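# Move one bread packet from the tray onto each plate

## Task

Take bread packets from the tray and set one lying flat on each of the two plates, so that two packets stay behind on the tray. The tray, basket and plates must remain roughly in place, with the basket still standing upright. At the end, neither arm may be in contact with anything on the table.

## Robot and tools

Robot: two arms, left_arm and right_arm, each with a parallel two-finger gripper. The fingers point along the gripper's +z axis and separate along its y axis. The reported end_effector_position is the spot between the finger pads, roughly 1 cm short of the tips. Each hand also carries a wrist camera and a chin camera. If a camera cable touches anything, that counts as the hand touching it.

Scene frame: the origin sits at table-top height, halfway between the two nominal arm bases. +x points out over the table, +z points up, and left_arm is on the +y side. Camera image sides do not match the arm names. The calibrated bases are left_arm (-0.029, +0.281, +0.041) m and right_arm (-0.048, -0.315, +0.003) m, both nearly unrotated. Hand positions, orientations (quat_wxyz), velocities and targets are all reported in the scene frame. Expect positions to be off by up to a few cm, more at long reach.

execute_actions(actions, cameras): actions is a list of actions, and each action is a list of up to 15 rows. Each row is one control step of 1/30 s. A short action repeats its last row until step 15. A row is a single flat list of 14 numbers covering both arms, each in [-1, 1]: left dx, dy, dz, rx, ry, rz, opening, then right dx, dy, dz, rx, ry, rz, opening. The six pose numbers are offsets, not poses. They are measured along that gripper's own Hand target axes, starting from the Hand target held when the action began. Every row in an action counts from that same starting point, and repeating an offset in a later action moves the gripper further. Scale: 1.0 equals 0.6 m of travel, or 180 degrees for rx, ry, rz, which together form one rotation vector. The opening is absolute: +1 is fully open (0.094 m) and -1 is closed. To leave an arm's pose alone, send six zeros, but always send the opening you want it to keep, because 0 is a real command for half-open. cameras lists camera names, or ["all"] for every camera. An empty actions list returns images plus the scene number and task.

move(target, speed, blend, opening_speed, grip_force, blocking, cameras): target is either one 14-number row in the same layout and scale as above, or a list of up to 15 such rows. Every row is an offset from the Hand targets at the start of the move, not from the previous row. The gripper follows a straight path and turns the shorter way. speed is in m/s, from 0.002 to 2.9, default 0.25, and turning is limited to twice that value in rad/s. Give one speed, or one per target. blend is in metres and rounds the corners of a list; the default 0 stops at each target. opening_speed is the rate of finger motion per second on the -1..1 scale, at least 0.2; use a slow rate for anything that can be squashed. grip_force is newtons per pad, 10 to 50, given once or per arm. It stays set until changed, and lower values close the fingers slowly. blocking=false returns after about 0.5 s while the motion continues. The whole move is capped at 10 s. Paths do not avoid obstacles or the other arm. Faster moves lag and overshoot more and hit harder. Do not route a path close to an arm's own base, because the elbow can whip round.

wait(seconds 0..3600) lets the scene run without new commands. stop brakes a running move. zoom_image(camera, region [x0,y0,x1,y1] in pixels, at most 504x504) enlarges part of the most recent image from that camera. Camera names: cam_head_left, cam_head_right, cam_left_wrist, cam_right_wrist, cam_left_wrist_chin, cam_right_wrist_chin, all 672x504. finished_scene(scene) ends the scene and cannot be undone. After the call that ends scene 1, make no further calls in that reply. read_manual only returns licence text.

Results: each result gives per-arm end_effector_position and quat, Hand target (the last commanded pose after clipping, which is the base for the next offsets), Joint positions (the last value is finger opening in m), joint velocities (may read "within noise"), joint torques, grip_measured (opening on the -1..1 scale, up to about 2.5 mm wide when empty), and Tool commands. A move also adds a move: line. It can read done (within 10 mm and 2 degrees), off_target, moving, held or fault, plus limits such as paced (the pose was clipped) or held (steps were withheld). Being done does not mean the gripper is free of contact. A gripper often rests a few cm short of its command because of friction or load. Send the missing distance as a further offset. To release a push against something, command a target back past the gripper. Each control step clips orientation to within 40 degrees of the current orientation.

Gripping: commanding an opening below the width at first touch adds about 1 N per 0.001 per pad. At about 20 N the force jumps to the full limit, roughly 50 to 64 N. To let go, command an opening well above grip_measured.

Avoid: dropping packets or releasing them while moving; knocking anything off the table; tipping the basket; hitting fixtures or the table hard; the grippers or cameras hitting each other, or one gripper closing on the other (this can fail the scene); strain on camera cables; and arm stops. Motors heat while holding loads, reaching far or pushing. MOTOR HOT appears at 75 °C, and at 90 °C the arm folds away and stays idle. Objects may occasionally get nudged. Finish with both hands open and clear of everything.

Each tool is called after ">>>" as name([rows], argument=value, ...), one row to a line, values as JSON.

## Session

>>> execute_actions(actions=[])

Scene clock: 0.00 s.
left_arm: end_effector_position=(+0.3634, +0.1549, +0.2172) grip_measured=+1.000 end_effector_quat_wxyz=(+0.470, +0.017, +0.882, -0.037) | right_arm: end_effector_position=(+0.2836, -0.3165, +0.3100) grip_measured=+1.000 end_effector_quat_wxyz=(+0.612, +0.186, +0.764, -0.086)
Joint positions: left_arm=[-0.451 1.362 0.881 -0.134 -0.277 -0.251 0.094] | right_arm=[0.295 0.941 0.857 -0.232 0.704 0.308 0.094]
Joint velocities: within noise
Joint torques (N m): no reading
Heat: left arm: 31 °C; right arm: 31 °C.
Hand target: left_arm +0.3668, +0.1540, +0.2317; +0.486, +0.013, +0.873, -0.043 | right_arm +0.2820, -0.3176, +0.3137; +0.614, +0.188, +0.762, -0.085
Tool commands: left_gripper/opening=+1.0 right_gripper/opening=+1.0
camera_calibration:
cam_left_wrist: T_world_to_cam=[[-0.03794, -0.99836, 0.04297, 0.16112], [-0.85472, 0.01014, -0.519, 0.46098], [0.51771, -0.05642, -0.8537, 0.09885]] pos_world=[0.34895, 0.16176, 0.31671]
cam_right_wrist: T_world_to_cam=[[-0.37356, -0.92295, -0.09284, -0.15564], [-0.55825, 0.30362, -0.77212, 0.52985], [0.74081, -0.23661, -0.62866, 0.00044]] pos_world=[0.23732, -0.30442, 0.39494]
cam_left_wrist_chin: T_world_to_cam=[[-0.05393, -0.99778, 0.03904, 0.16395], [-0.12926, -0.03179, -0.9911, 0.24702], [0.99014, -0.0585, -0.12726, -0.21048]] pos_world=[0.24918, 0.15912, 0.21164]
cam_right_wrist_chin: T_world_to_cam=[[-0.36597, -0.92548, -0.09777, -0.15679], [0.26341, -0.00225, -0.96468, 0.20368], [0.89257, -0.3788, 0.2446, -0.33822]] pos_world=[0.19085, -0.27276, 0.26388]

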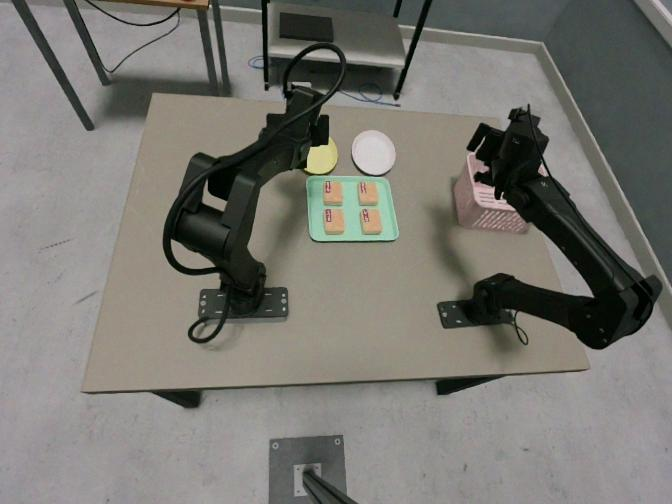

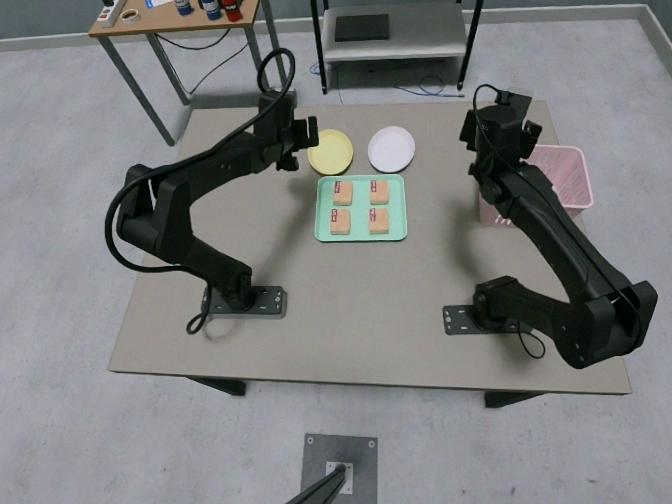

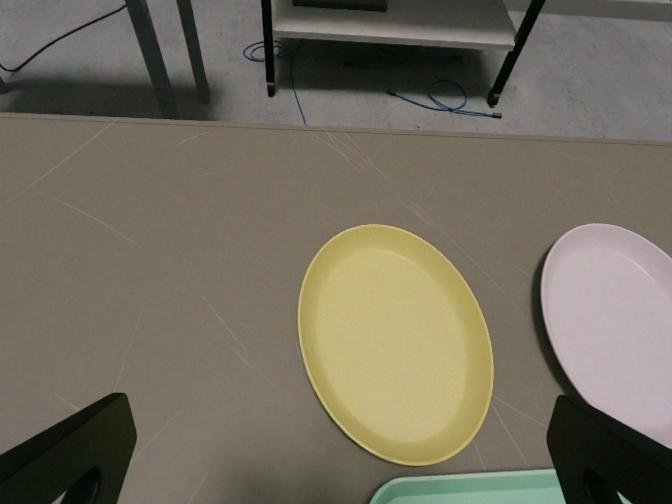

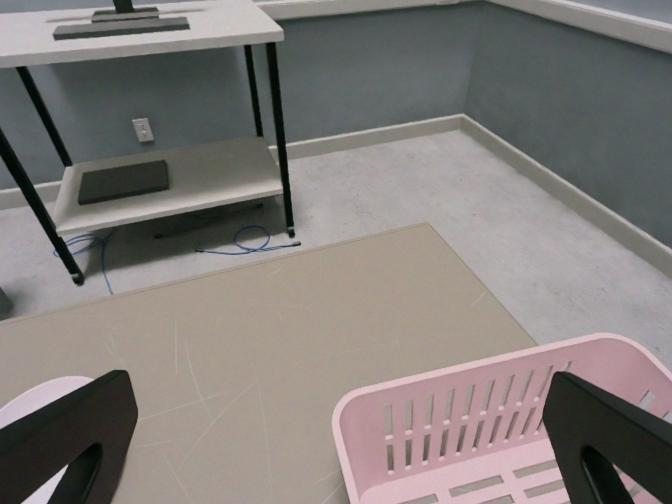

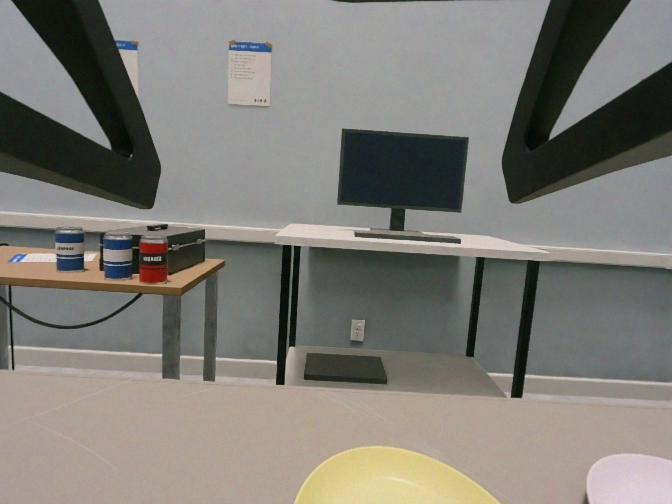

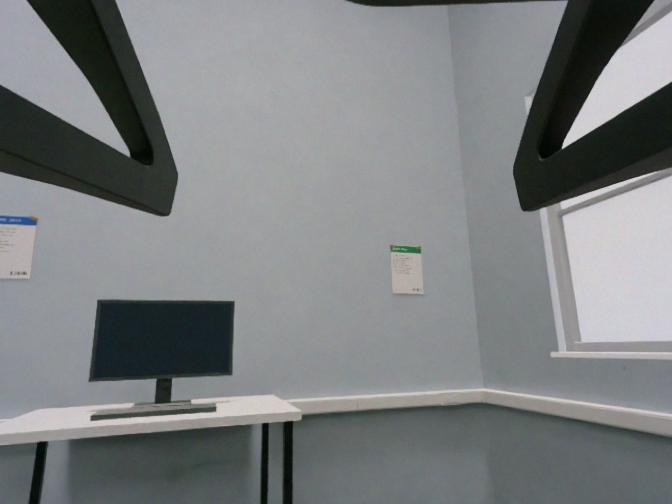

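>>> move([
  [0.128,0.034,-0.211,-0.029,0.24,-0.005,1,0.179,0.266,-0.102,-0.0734,0.3435,-0.1182,1],
  [0.128,0.034,-0.211,-0.029,0.24,-0.005,1,0.366,0.38,-0.0415,-0.0734,0.3435,-0.1182,1],
], blend=0.03, grip_force=20, cameras=["cam_right_wrist","cam_right_wrist_chin"])

Scene clock: 31.57 s.
left_arm: end_effector_position=(+0.2147, +0.1880, +0.2213) grip_measured=+1.000 end_effector_quat_wxyz=(+0.120, +0.003, +0.993, +0.008) | right_arm: end_effector_position=(+0.3052, -0.0652, +0.1392) grip_measured=+1.000 end_effector_quat_wxyz=(+0.134, -0.002, +0.991, +0.001)
Joint positions: left_arm=[-0.467 1.344 1.295 -1.312 -0.117 -0.432 0.094] | right_arm=[0.624 1.994 1.83 -1.194 0.165 0.659 0.094]
Joint torques (N m): left_arm=[-0.25 -3.44 9.57 0.39 -0.05 -0.07] | right_arm=[0.21 -9.2 7.76 0.7 0.07 0.1]
Heat: left arm: 36 °C; right arm: 34 °C.
Hand target: left_arm +0.2204, +0.1837, +0.2315; +0.131, -0.001, +0.991, +0.000 | right_arm +0.3100, -0.0603, +0.1297; +0.130, +0.000, +0.992, -0.001
Off the commanded pose: left_arm 0.012 m, 2 deg | right_arm 0.012 m, 1 deg.
grip_force (N): 20, 20
move: off_target (left_arm, right_arm)
cam_right_wrist: T_world_to_cam=[[0.01559, -0.99977, -0.01492, -0.06615], [-0.98434, -0.01796, 0.17538, 0.31096], [-0.17561, 0.01195, -0.98439, 0.2819]] pos_world=[0.35662, -0.06392, 0.22198]
cam_right_wrist_chin: T_world_to_cam=[[0.01515, -0.99959, -0.02432, -0.06432], [-0.72869, 0.00562, -0.68482, 0.29815], [0.68467, 0.02809, -0.72831, 0.00483]] pos_world=[0.21493, -0.0661, 0.20614]

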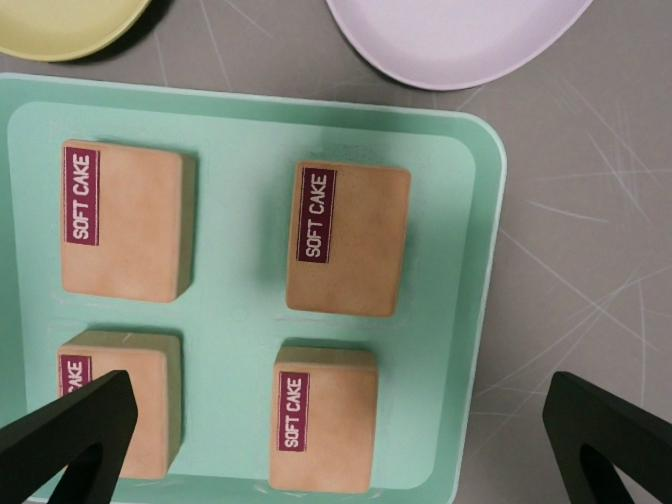

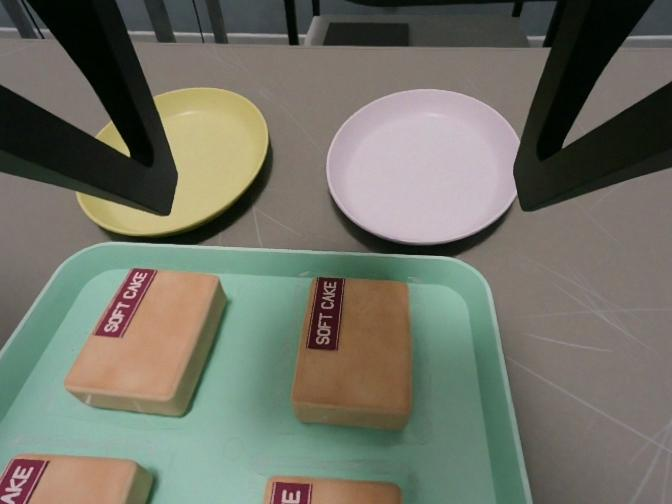

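>>> move([
  [0,0,0,0,0,0,1,0.007,-0.0133,0.084,0.0072,0,0.027,1],
  [0,0,0,0,0,0,1,0.0417,-0.0133,0.213,0.0072,0,0.027,1],
], speed=0.1, blend=0.01, cameras=["cam_right_wrist","cam_right_wrist_chin"])

Scene clock: 48.17 s.
left_arm: end_effector_position=(+0.2147, +0.1880, +0.2213) grip_measured=+1.000 end_effector_quat_wxyz=(+0.120, +0.003, +0.993, +0.008) | right_arm: end_effector_position=(+0.3195, -0.0623, +0.0171) grip_measured=+1.000 end_effector_quat_wxyz=(+0.139, +0.039, +0.990, +0.009)
Joint positions: left_arm=[-0.467 1.344 1.295 -1.312 -0.117 -0.432 0.094] | right_arm=[0.609 2.106 1.5 -0.739 0.166 0.726 0.094]
Joint torques (N m): left_arm=[-0.24 -3.43 9.57 0.38 -0.04 -0.07] | right_arm=[-0.39 -10.02 5.48 0.74 0.19 0.08]
Heat: left arm: 36 °C; right arm: 33 °C.
Hand target: left_arm +0.2204, +0.1837, +0.2315; +0.131, -0.001, +0.991, +0.000 | right_arm +0.3189, -0.0685, -0.0001; +0.130, +0.043, +0.991, -0.006
Off the commanded pose: left_arm 0.012 m, 2 deg | right_arm 0.018 m, 2 deg.
grip_force (N): 20, 20
move: off_target (right_arm)
cam_right_wrist: T_world_to_cam=[[-0.06342, -0.99715, -0.04092, -0.03935], [-0.98464, 0.05584, 0.16542, 0.35144], [-0.16267, 0.05079, -0.98537, 0.1625]] pos_world=[0.36998, -0.06711, 0.10038]
cam_right_wrist_chin: T_world_to_cam=[[-0.06367, -0.9967, -0.05042, -0.03878], [-0.71804, 0.08084, -0.69129, 0.22631], [0.69309, -0.00781, -0.72081, -0.09912]] pos_world=[0.22873, -0.05772, 0.08304]

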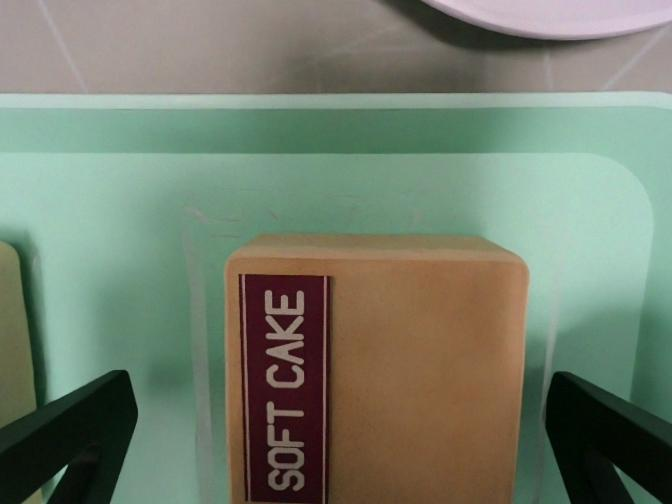

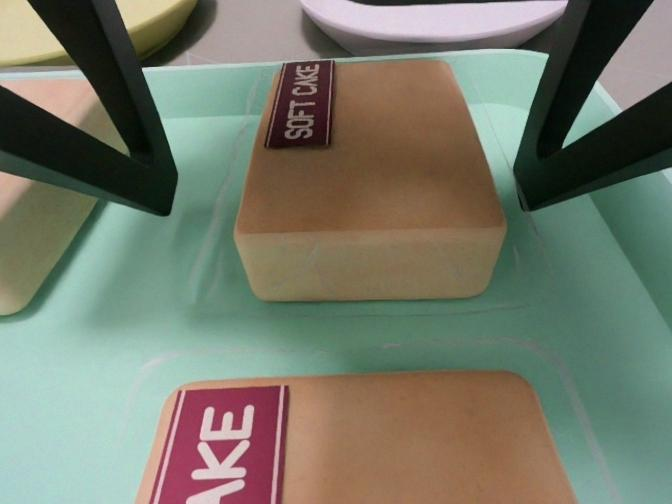

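>>> move([
  [0,0,0,0,0,0,1,-0.0014,-0.0166,0,0,0,0,1],
  [0,0,0,0,0,0,1,-0.0014,-0.0166,0,0,0,0,-0.1],
], speed=0.1, cameras=["cam_right_wrist_chin"])

>>> move([
  [0,0,0,0,0,0,1,-0.0386,0,-0.145,0,0,0,-0.1],
  [0,0,0,0,0,0,1,-0.29,-0.025,-0.052,0,0,0,-0.1],
  [0,0,0,0,0,0,1,-0.269,-0.025,0.029,0,0,0,-0.1],
], speed=[0.2,0.2,0.1], blend=[0.02,0.01,0], cameras=["cam_right_wrist","cam_right_wrist_chin"])

Scene clock: 67.03 s.
left_arm: end_effector_position=(+0.2147, +0.1880, +0.2213) grip_measured=+1.000 end_effector_quat_wxyz=(+0.120, +0.003, +0.993, +0.008) | right_arm: end_effector_position=(+0.3242, -0.0738, +0.0126) grip_measured=+0.396 end_effector_quat_wxyz=(+0.143, +0.044, +0.989, -0.001)
Joint positions: left_arm=[-0.467 1.344 1.295 -1.312 -0.117 -0.432 0.094] | right_arm=[0.589 2.106 1.48 -0.722 0.182 0.715 0.066]
Joint torques (N m): left_arm=[-0.24 -3.44 9.55 0.39 -0.05 -0.07] | right_arm=[-0.34 -11.79 4.41 0.72 0 0]
Heat: left arm: 36 °C; right arm: 32 °C.
Hand target: left_arm +0.2204, +0.1837, +0.2315; +0.131, -0.001, +0.991, +0.000 | right_arm +0.3188, -0.0784, +0.0001; +0.130, +0.043, +0.991, -0.006
Off the commanded pose: left_arm 0.012 m, 2 deg | right_arm 0.014 m, 2 deg.
grip_force (N): 20, 20
move: off_target (right_arm); target 2's new opening was sent with right_arm's hand 0.017 m and 2 deg from that target
cam_right_wrist_chin: T_world_to_cam=[[-0.07666, -0.99651, -0.03309, -0.04621], [-0.71169, 0.07794, -0.69816, 0.22531], [0.6983, -0.02997, -0.71518, -0.10903]] pos_world=[0.23294, -0.06688, 0.0778]

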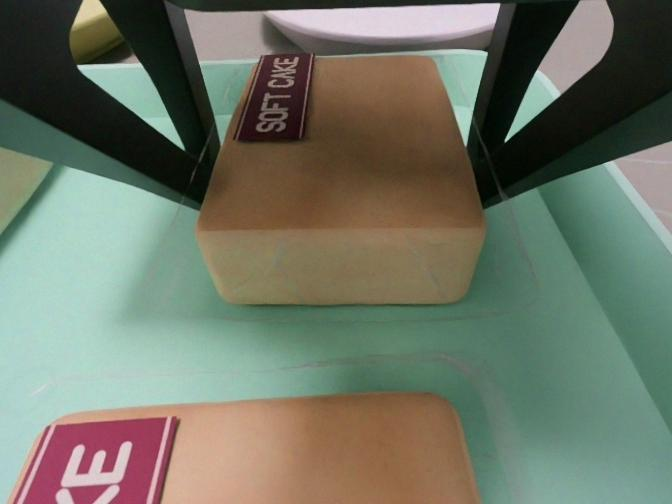

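Scene clock: 69.67 s.
left_arm: end_effector_position=(+0.2147, +0.1880, +0.2213) grip_measured=+1.000 end_effector_quat_wxyz=(+0.120, +0.003, +0.993, +0.008) | right_arm: end_effector_position=(+0.4792, -0.1065, +0.0418) grip_measured=+0.379 end_effector_quat_wxyz=(+0.147, +0.046, +0.988, +0.001)
Joint positions: left_arm=[-0.467 1.344 1.295 -1.312 -0.117 -0.432 0.094] | right_arm=[0.358 2.639 2.529 -1.194 0.129 0.492 0.065]
Joint torques (N m): left_arm=[-0.24 -3.43 9.55 0.39 -0.04 -0.08] | right_arm=[-0.02 -13.63 8.96 0.5 0.02 -0.02]
Heat: left arm: 36 °C; right arm: 33 °C.
Hand target: left_arm +0.2204, +0.1837, +0.2315; +0.131, -0.001, +0.991, +0.000 | right_arm +0.4773, -0.1072, +0.0251; +0.130, +0.043, +0.991, -0.006
Off the commanded pose: left_arm 0.012 m, 2 deg | right_arm 0.017 m, 2 deg.
grip_force (N): 20, 20
move: off_target (right_arm)
cam_right_wrist: T_world_to_cam=[[-0.08051, -0.99637, -0.02768, -0.06458], [-0.98606, 0.07556, 0.14827, 0.51048], [-0.14563, 0.03923, -0.98856, 0.20582]] pos_world=[0.52814, -0.11099, 0.12599]
cam_right_wrist_chin: T_world_to_cam=[[-0.08066, -0.99605, -0.03711, -0.0638], [-0.70501, 0.08333, -0.70428, 0.35615], [0.70459, -0.03064, -0.70895, -0.20069]] pos_world=[0.38735, -0.09937, 0.10618]

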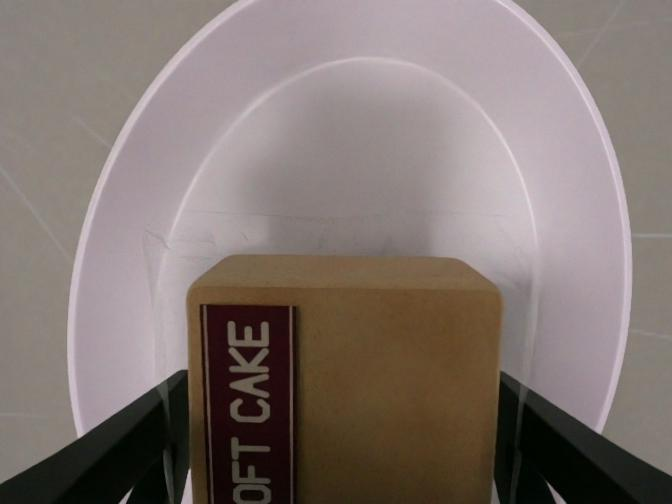

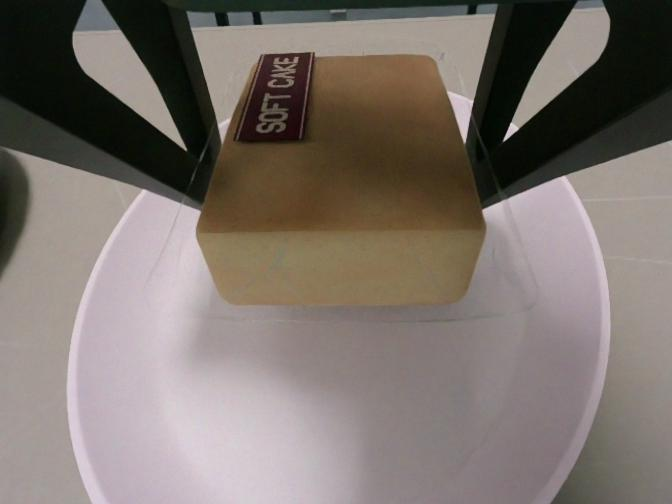

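>>> move(target=[-0.0907,-0.208,0.251,0,0,0,1,0.023,0,0.0475,0,0,0,-0.1], speed=[0.12], cameras=["cam_left_wrist","cam_left_wrist_chin","cam_right_wrist_chin"])

Scene clock: 81.70 s.
left_arm: end_effector_position=(+0.2990, +0.0671, +0.0938) grip_measured=+1.000 end_effector_quat_wxyz=(+0.111, +0.003, +0.994, +0.005) | right_arm: end_effector_position=(+0.4758, -0.1080, +0.0117) grip_measured=+0.379 end_effector_quat_wxyz=(+0.142, +0.046, +0.989, -0.005)
Joint positions: left_arm=[-0.662 1.903 1.379 -0.874 -0.14 -0.626 0.094] | right_arm=[0.36 2.623 2.383 -1.079 0.134 0.492 0.065]
Joint torques (N m): left_arm=[-0.42 -7.75 9.39 0.53 -0.25 -0.07] | right_arm=[0.28 -16.25 3.79 0.91 -0.01 0.04]
Heat: left arm: 36 °C; right arm: 33 °C.
Hand target: left_arm +0.3121, +0.0590, +0.1001; +0.131, -0.001, +0.991, +0.000 | right_arm +0.4714, -0.1068, -0.0059; +0.130, +0.043, +0.991, -0.006
Off the commanded pose: left_arm 0.017 m, 2 deg | right_arm 0.018 m, 1 deg.
grip_force (N): 20, 20
move: off_target (left_arm, right_arm)
cam_left_wrist: T_world_to_cam=[[0.00931, -0.99938, -0.0338, 0.06951], [-0.97753, -0.01621, 0.21016, 0.31285], [-0.21058, 0.03109, -0.97708, 0.2453]] pos_world=[0.35683, 0.06691, 0.17627]
cam_left_wrist_chin: T_world_to_cam=[[-0.00499, -0.99966, -0.02573, 0.06929], [-0.77502, 0.02013, -0.63162, 0.26949], [0.63192, 0.01679, -0.77485, -0.0048]] pos_world=[0.21224, 0.06392, 0.16827]
cam_right_wrist_chin: T_world_to_cam=[[-0.08093, -0.9964, -0.02513, -0.06682], [-0.71358, 0.07552, -0.69649, 0.33589], [0.69588, -0.03844, -0.71713, -0.21638]] pos_world=[0.38485, -0.10027, 0.0771]

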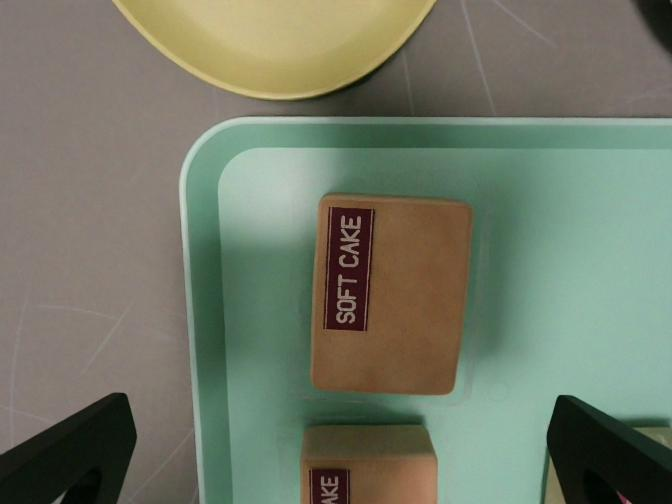

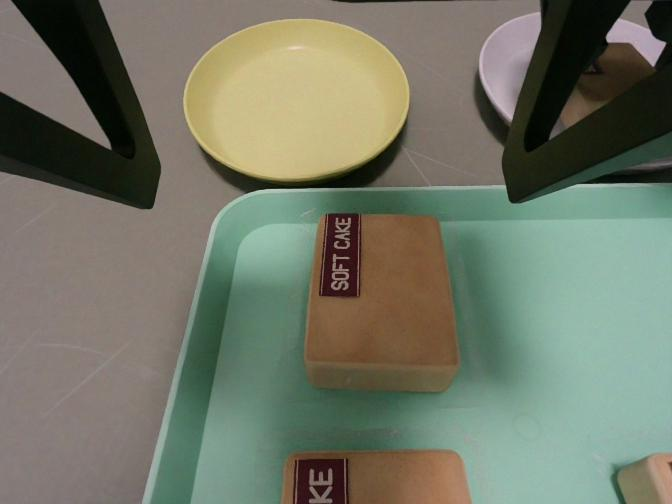

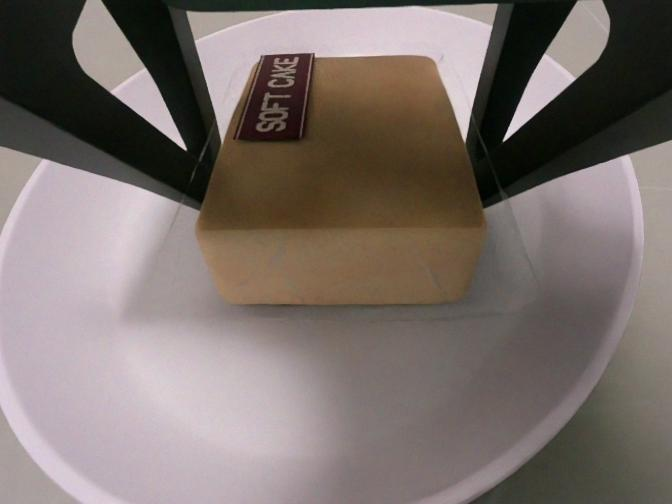

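>>> move(target=[0,-0.0233,0.04,0.0058,0,0.022,1,0,0,0,0,0,0,0.7], cameras=["cam_right_wrist_chin"])

>>> move([
  [0.0443,0,0.106,0,0,0,1,-0.052,0,-0.193,0,0,0,0.7],
  [0.0443,0,0.106,0,0,0,1,0.2,-0.18,-0.3,0,0,0,0.7],
], speed=[0.1,0.25], cameras=["cam_left_wrist","cam_left_wrist_chin"])

Scene clock: 94.30 s.
left_arm: end_effector_position=(+0.3071, +0.0549, +0.0715) grip_measured=+1.000 end_effector_quat_wxyz=(+0.114, +0.030, +0.993, +0.004) | right_arm: end_effector_position=(+0.4774, -0.1034, +0.0122) grip_measured=+0.699 end_effector_quat_wxyz=(+0.148, +0.043, +0.988, -0.002)
Joint positions: left_arm=[-0.675 1.971 1.379 -0.797 -0.14 -0.583 0.094] | right_arm=[0.366 2.623 2.381 -1.064 0.135 0.492 0.08]
Joint torques (N m): left_arm=[-0.44 -8.43 8.96 0.55 -0.13 0.08] | right_arm=[-0.29 -16.27 3.99 0.79 -0.01 0.04]
Heat: left arm: 36 °C; right arm: 33 °C.
Hand target: left_arm +0.3183, +0.0450, +0.0770; +0.131, +0.035, +0.991, -0.005 | right_arm +0.4714, -0.1069, -0.0060; +0.130, +0.043, +0.991, -0.006
Off the commanded pose: left_arm 0.016 m, 2 deg | right_arm 0.019 m, 2 deg.
grip_force (N): 20, 20
move: off_target (left_arm)
cam_right_wrist_chin: T_world_to_cam=[[-0.07412, -0.99676, -0.03122, -0.06521], [-0.70541, 0.07453, -0.70487, 0.33306], [0.70492, -0.03023, -0.70865, -0.22049]] pos_world=[0.38554, -0.09649, 0.07648]

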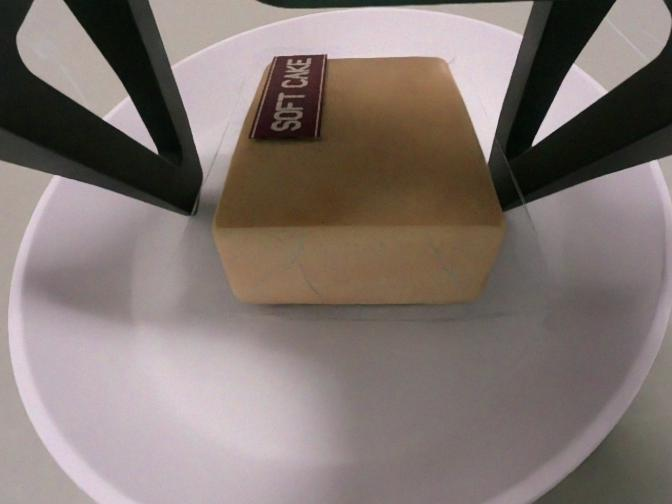

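Scene clock: 98.37 s.
left_arm: end_effector_position=(+0.3112, +0.0452, +0.0162) grip_measured=+1.000 end_effector_quat_wxyz=(+0.132, +0.035, +0.991, -0.010) | right_arm: end_effector_position=(+0.3009, -0.1983, +0.1263) grip_measured=+0.699 end_effector_quat_wxyz=(+0.113, +0.042, +0.993, -0.016)
Joint positions: left_arm=[-0.687 2.061 1.26 -0.544 -0.14 -0.582 0.094] | right_arm=[0.322 1.752 1.469 -1.093 0.122 0.452 0.08]
Joint torques (N m): left_arm=[-0.53 -8.65 4.6 0.65 -0.16 -0.05] | right_arm=[-0.51 -13.68 5.39 0.68 0 -0.02]
Heat: left arm: 35 °C; right arm: 33 °C.
Hand target: left_arm +0.3091, +0.0457, +0.0087; +0.131, +0.035, +0.991, -0.005 | right_arm +0.3002, -0.2001, +0.1370; +0.130, +0.043, +0.991, -0.006
Off the commanded pose: left_arm 0.008 m, 1 deg | right_arm 0.011 m, 2 deg.
elbow stopped short (right arm): the move would have taken joint 3 (elbow) straighter than the controller allows.
grip_force (N): 20, 20
move: off_target (right_arm)
cam_left_wrist: T_world_to_cam=[[-0.05693, -0.99829, -0.01353, 0.06517], [-0.98428, 0.05385, 0.16821, 0.34037], [-0.16719, 0.0229, -0.98566, 0.15986]] pos_world=[0.36546, 0.04307, 0.10119]
cam_left_wrist_chin: T_world_to_cam=[[-0.07154, -0.99742, -0.00604, 0.06576], [-0.74493, 0.05746, -0.66467, 0.21985], [0.6633, -0.04305, -0.74712, -0.07972]] pos_world=[0.22136, 0.04953, 0.08697]

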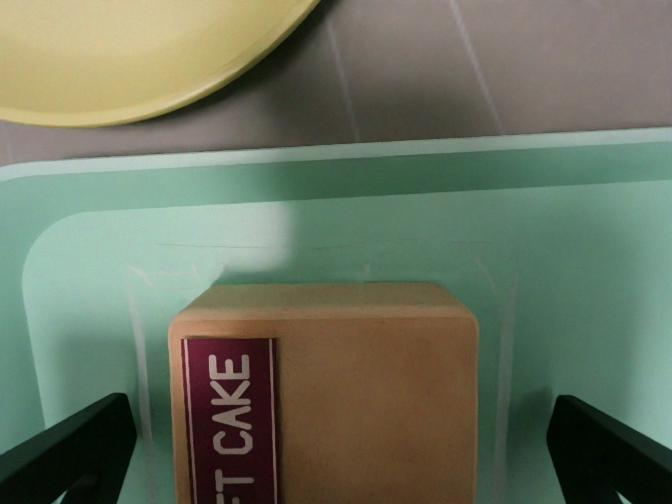

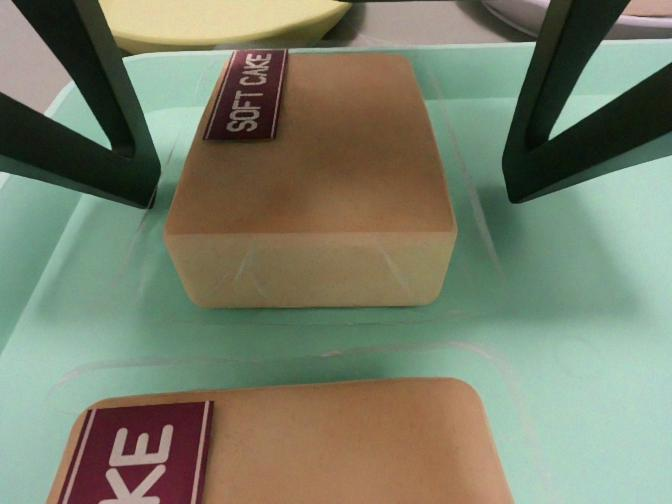

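>>> move([
  [0,0.0117,0,0,0,0,1,0,0,0,0,0,0,0.7],
  [0,0.0117,0,0,0,0,-0.1,0,0,0,0,0,0,0.7],
], speed=0.1, cameras=["cam_left_wrist_chin"])

>>> move([
  [-0.0387,0,-0.145,0,0,0,-0.1,0,0,0,0,0,0,0.7],
  [-0.28,0.082,-0.055,0,0,0,-0.1,0,0,0,0,0,0,0.7],
  [-0.2565,0.082,0.034,0,0,0,-0.1,0,0,0,0,0,0,0.7],
], speed=[0.2,0.2,0.1], blend=[0.02,0.01,0], cameras=["cam_left_wrist","cam_left_wrist_chin","cam_head_right"])

Scene clock: 118.07 s.
left_arm: end_effector_position=(+0.3133, +0.0500, +0.0146) grip_measured=+0.402 end_effector_quat_wxyz=(+0.135, +0.033, +0.990, -0.004) | right_arm: end_effector_position=(+0.3010, -0.1982, +0.1264) grip_measured=+0.699 end_effector_quat_wxyz=(+0.114, +0.042, +0.993, -0.016)
Joint positions: left_arm=[-0.68 2.061 1.251 -0.534 -0.151 -0.578 0.066] | right_arm=[0.322 1.752 1.469 -1.092 0.121 0.452 0.08]
Joint torques (N m): left_arm=[0.2 -9.58 3.7 0.65 -0.04 0.05] | right_arm=[-0.5 -13.7 5.37 0.68 0 -0.02]
Heat: left arm: 33 °C; right arm: 32 °C.
Hand target: left_arm +0.3097, +0.0527, +0.0087; +0.131, +0.035, +0.991, -0.005 | right_arm +0.3002, -0.2001, +0.1370; +0.130, +0.043, +0.991, -0.006
Off the commanded pose: left_arm 0.008 m, 1 deg | right_arm 0.011 m, 2 deg.
grip_force (N): 20, 20
move: done
cam_left_wrist_chin: T_world_to_cam=[[-0.06613, -0.99768, -0.01609, 0.06907], [-0.74017, 0.05986, -0.66975, 0.21859], [0.66917, -0.03238, -0.74241, -0.08453]] pos_world=[0.22293, 0.05309, 0.08476]

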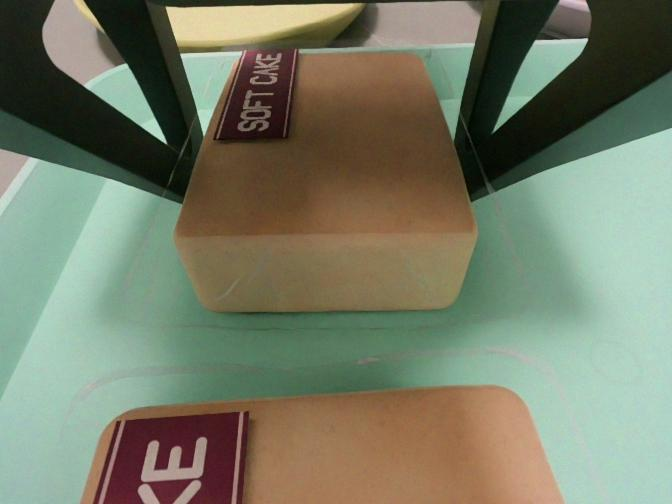

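Scene clock: 120.63 s.
left_arm: end_effector_position=(+0.4649, +0.0932, +0.0372) grip_measured=+0.386 end_effector_quat_wxyz=(+0.131, +0.030, +0.991, -0.003) | right_arm: end_effector_position=(+0.3010, -0.1982, +0.1264) grip_measured=+0.699 end_effector_quat_wxyz=(+0.114, +0.042, +0.993, -0.016)
Joint positions: left_arm=[-0.413 2.433 1.984 -0.873 -0.088 -0.323 0.065] | right_arm=[0.322 1.752 1.469 -1.092 0.121 0.452 0.08]
Joint torques (N m): left_arm=[-0.12 -11.75 6.16 0.71 -0.03 0.08] | right_arm=[-0.51 -13.7 5.37 0.68 0.01 -0.02]
Heat: left arm: 33 °C; right arm: 32 °C.
Hand target: left_arm +0.4667, +0.0910, +0.0289; +0.131, +0.035, +0.991, -0.005 | right_arm +0.3002, -0.2001, +0.1370; +0.130, +0.043, +0.991, -0.006
Off the commanded pose: left_arm 0.009 m, 1 deg | right_arm 0.011 m, 2 deg.
grip_force (N): 20, 20
move: done
cam_left_wrist: T_world_to_cam=[[-0.0458, -0.99862, -0.02566, 0.11732], [-0.98464, 0.0408, 0.16976, 0.48688], [-0.16848, 0.03304, -0.98515, 0.20467]] pos_world=[0.51926, 0.09053, 0.12199]
cam_left_wrist_chin: T_world_to_cam=[[-0.0605, -0.998, -0.01818, 0.12004], [-0.74626, 0.05732, -0.66319, 0.34616], [0.6629, -0.02655, -0.74823, -0.16528]] pos_world=[0.37515, 0.09557, 0.10808]
Images, in order (width x height): cam_head_right 672x504, cam_left_wrist 672x504, cam_left_wrist_chin 672x504.

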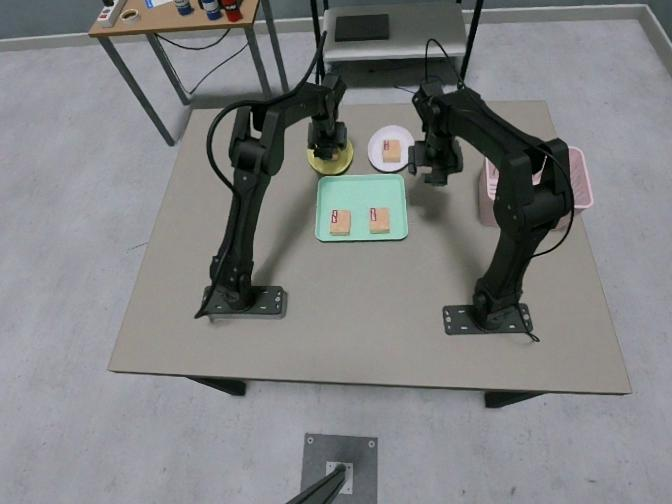

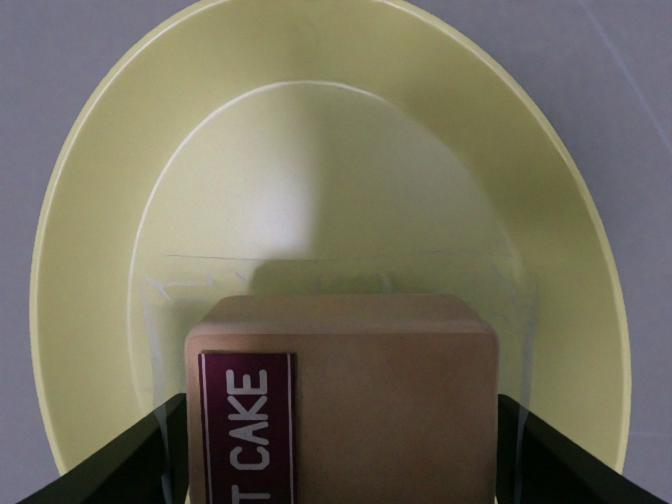

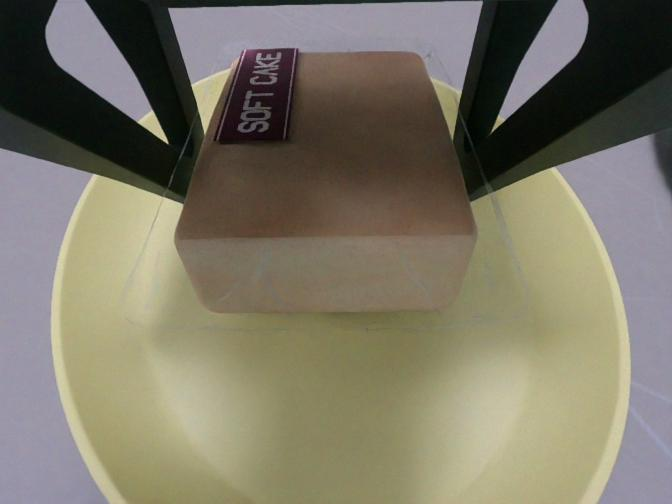

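>>> move([
  [0.015,0,0.0445,0,0,0,-0.1,0,0,0,0,0,0,0.7],
  [0.015,0,0.0445,0,0,0,0.7,0,0,0,0,0,0,0.7],
], speed=0.06, cameras=["cam_left_wrist","cam_left_wrist_chin"])

Scene clock: 127.40 s.
left_arm: end_effector_position=(+0.4692, +0.0911, +0.0168) grip_measured=+0.697 end_effector_quat_wxyz=(+0.141, +0.030, +0.989, -0.007) | right_arm: end_effector_position=(+0.3010, -0.1982, +0.1264) grip_measured=+0.699 end_effector_quat_wxyz=(+0.114, +0.042, +0.993, -0.016)
Joint positions: left_arm=[-0.413 2.455 1.934 -0.779 -0.086 -0.323 0.08] | right_arm=[0.322 1.752 1.469 -1.092 0.121 0.452 0.08]
Joint torques (N m): left_arm=[-0.23 -11.43 4.82 0.73 -0.04 0.07] | right_arm=[-0.5 -13.7 5.37 0.67 0.01 -0.02]
Heat: left arm: 33 °C; right arm: 32 °C.
Hand target: left_arm +0.4649, +0.0911, +0.0008; +0.131, +0.035, +0.991, -0.005 | right_arm +0.3002, -0.2001, +0.1370; +0.130, +0.043, +0.991, -0.006
Off the commanded pose: left_arm 0.017 m, 1 deg | right_arm 0.011 m, 2 deg.
grip_force (N): 20, 20
move: off_target (left_arm); target 2's new opening was sent with left_arm's hand 0.016 m and 1 deg from that target
cam_left_wrist: T_world_to_cam=[[-0.04573, -0.99882, -0.01663, 0.11473], [-0.98786, 0.04275, 0.14937, 0.49639], [-0.14849, 0.02326, -0.98864, 0.17695]] pos_world=[0.52188, 0.08927, 0.1027]
cam_left_wrist_chin: T_world_to_cam=[[-0.06054, -0.99812, -0.00941, 0.11771], [-0.73265, 0.05084, -0.6787, 0.33033], [0.6779, -0.03419, -0.73436, -0.19006]] pos_world=[0.37799, 0.0942, 0.08573]

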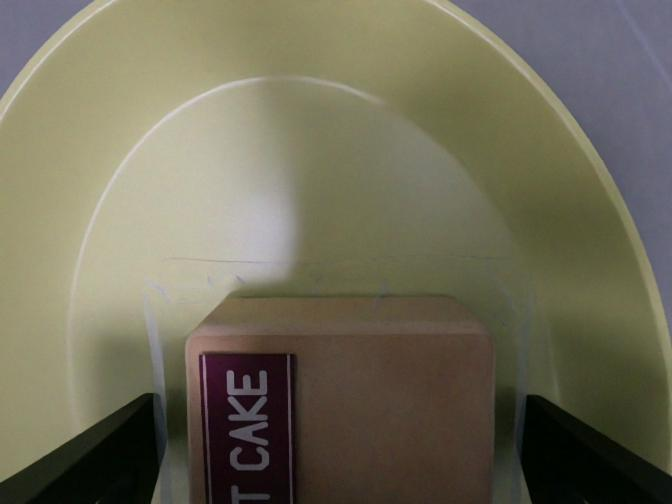

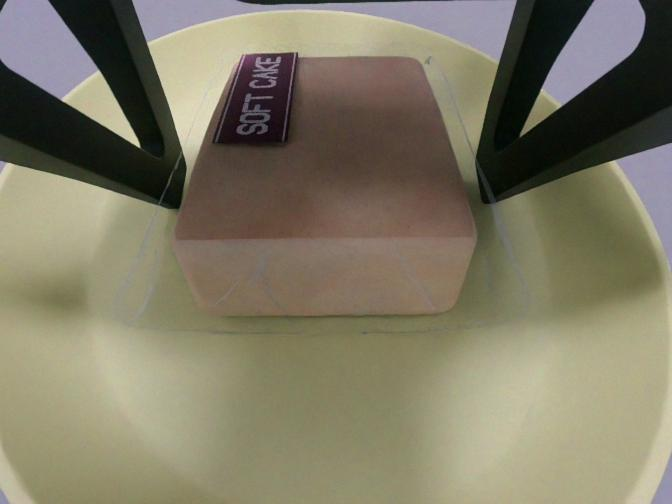

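>>> move([
  [-0.052,0,-0.193,0,0,0,0.7,0,0,0,0,0,0,0.7],
  [0.26,0.15,-0.315,0,0,0,0.7,0,0,0,0,0,0,0.7],
], speed=[0.12,0.25], cameras=["cam_head_left","cam_head_right"])

Scene clock: 141.90 s.
left_arm: end_effector_position=(+0.2706, +0.1947, +0.1350) grip_measured=+0.698 end_effector_quat_wxyz=(+0.112, +0.034, +0.993, +0.004) | right_arm: end_effector_position=(+0.3010, -0.1982, +0.1264) grip_measured=+0.699 end_effector_quat_wxyz=(+0.114, +0.042, +0.993, -0.016)
Joint positions: left_arm=[-0.342 1.536 1.119 -0.941 -0.07 -0.248 0.08] | right_arm=[0.322 1.752 1.469 -1.092 0.121 0.452 0.08]
Joint torques (N m): left_arm=[0.44 -8.8 5.22 0.62 0 0.08] | right_arm=[-0.5 -13.68 5.37 0.68 0.01 -0.02]
Heat: left arm: 33 °C; right arm: 32 °C.
Hand target: left_arm +0.2721, +0.1949, +0.1428; +0.131, +0.035, +0.991, -0.005 | right_arm +0.3002, -0.2001, +0.1370; +0.130, +0.043, +0.991, -0.006
Off the commanded pose: left_arm 0.008 m, 2 deg | right_arm 0.011 m, 2 deg.
grip_force (N): 20, 20
move: done

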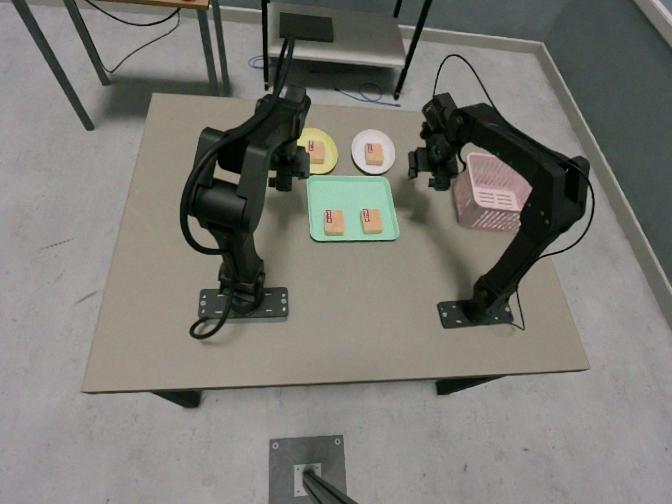

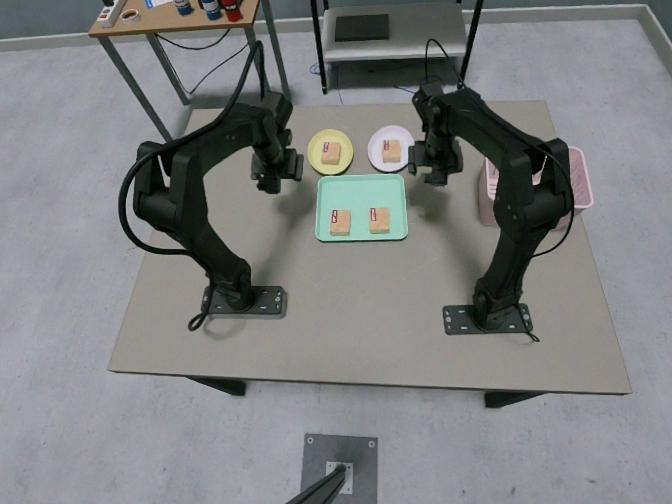

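>>> finished_scene(scene=3)

The scene is finished: the task was done.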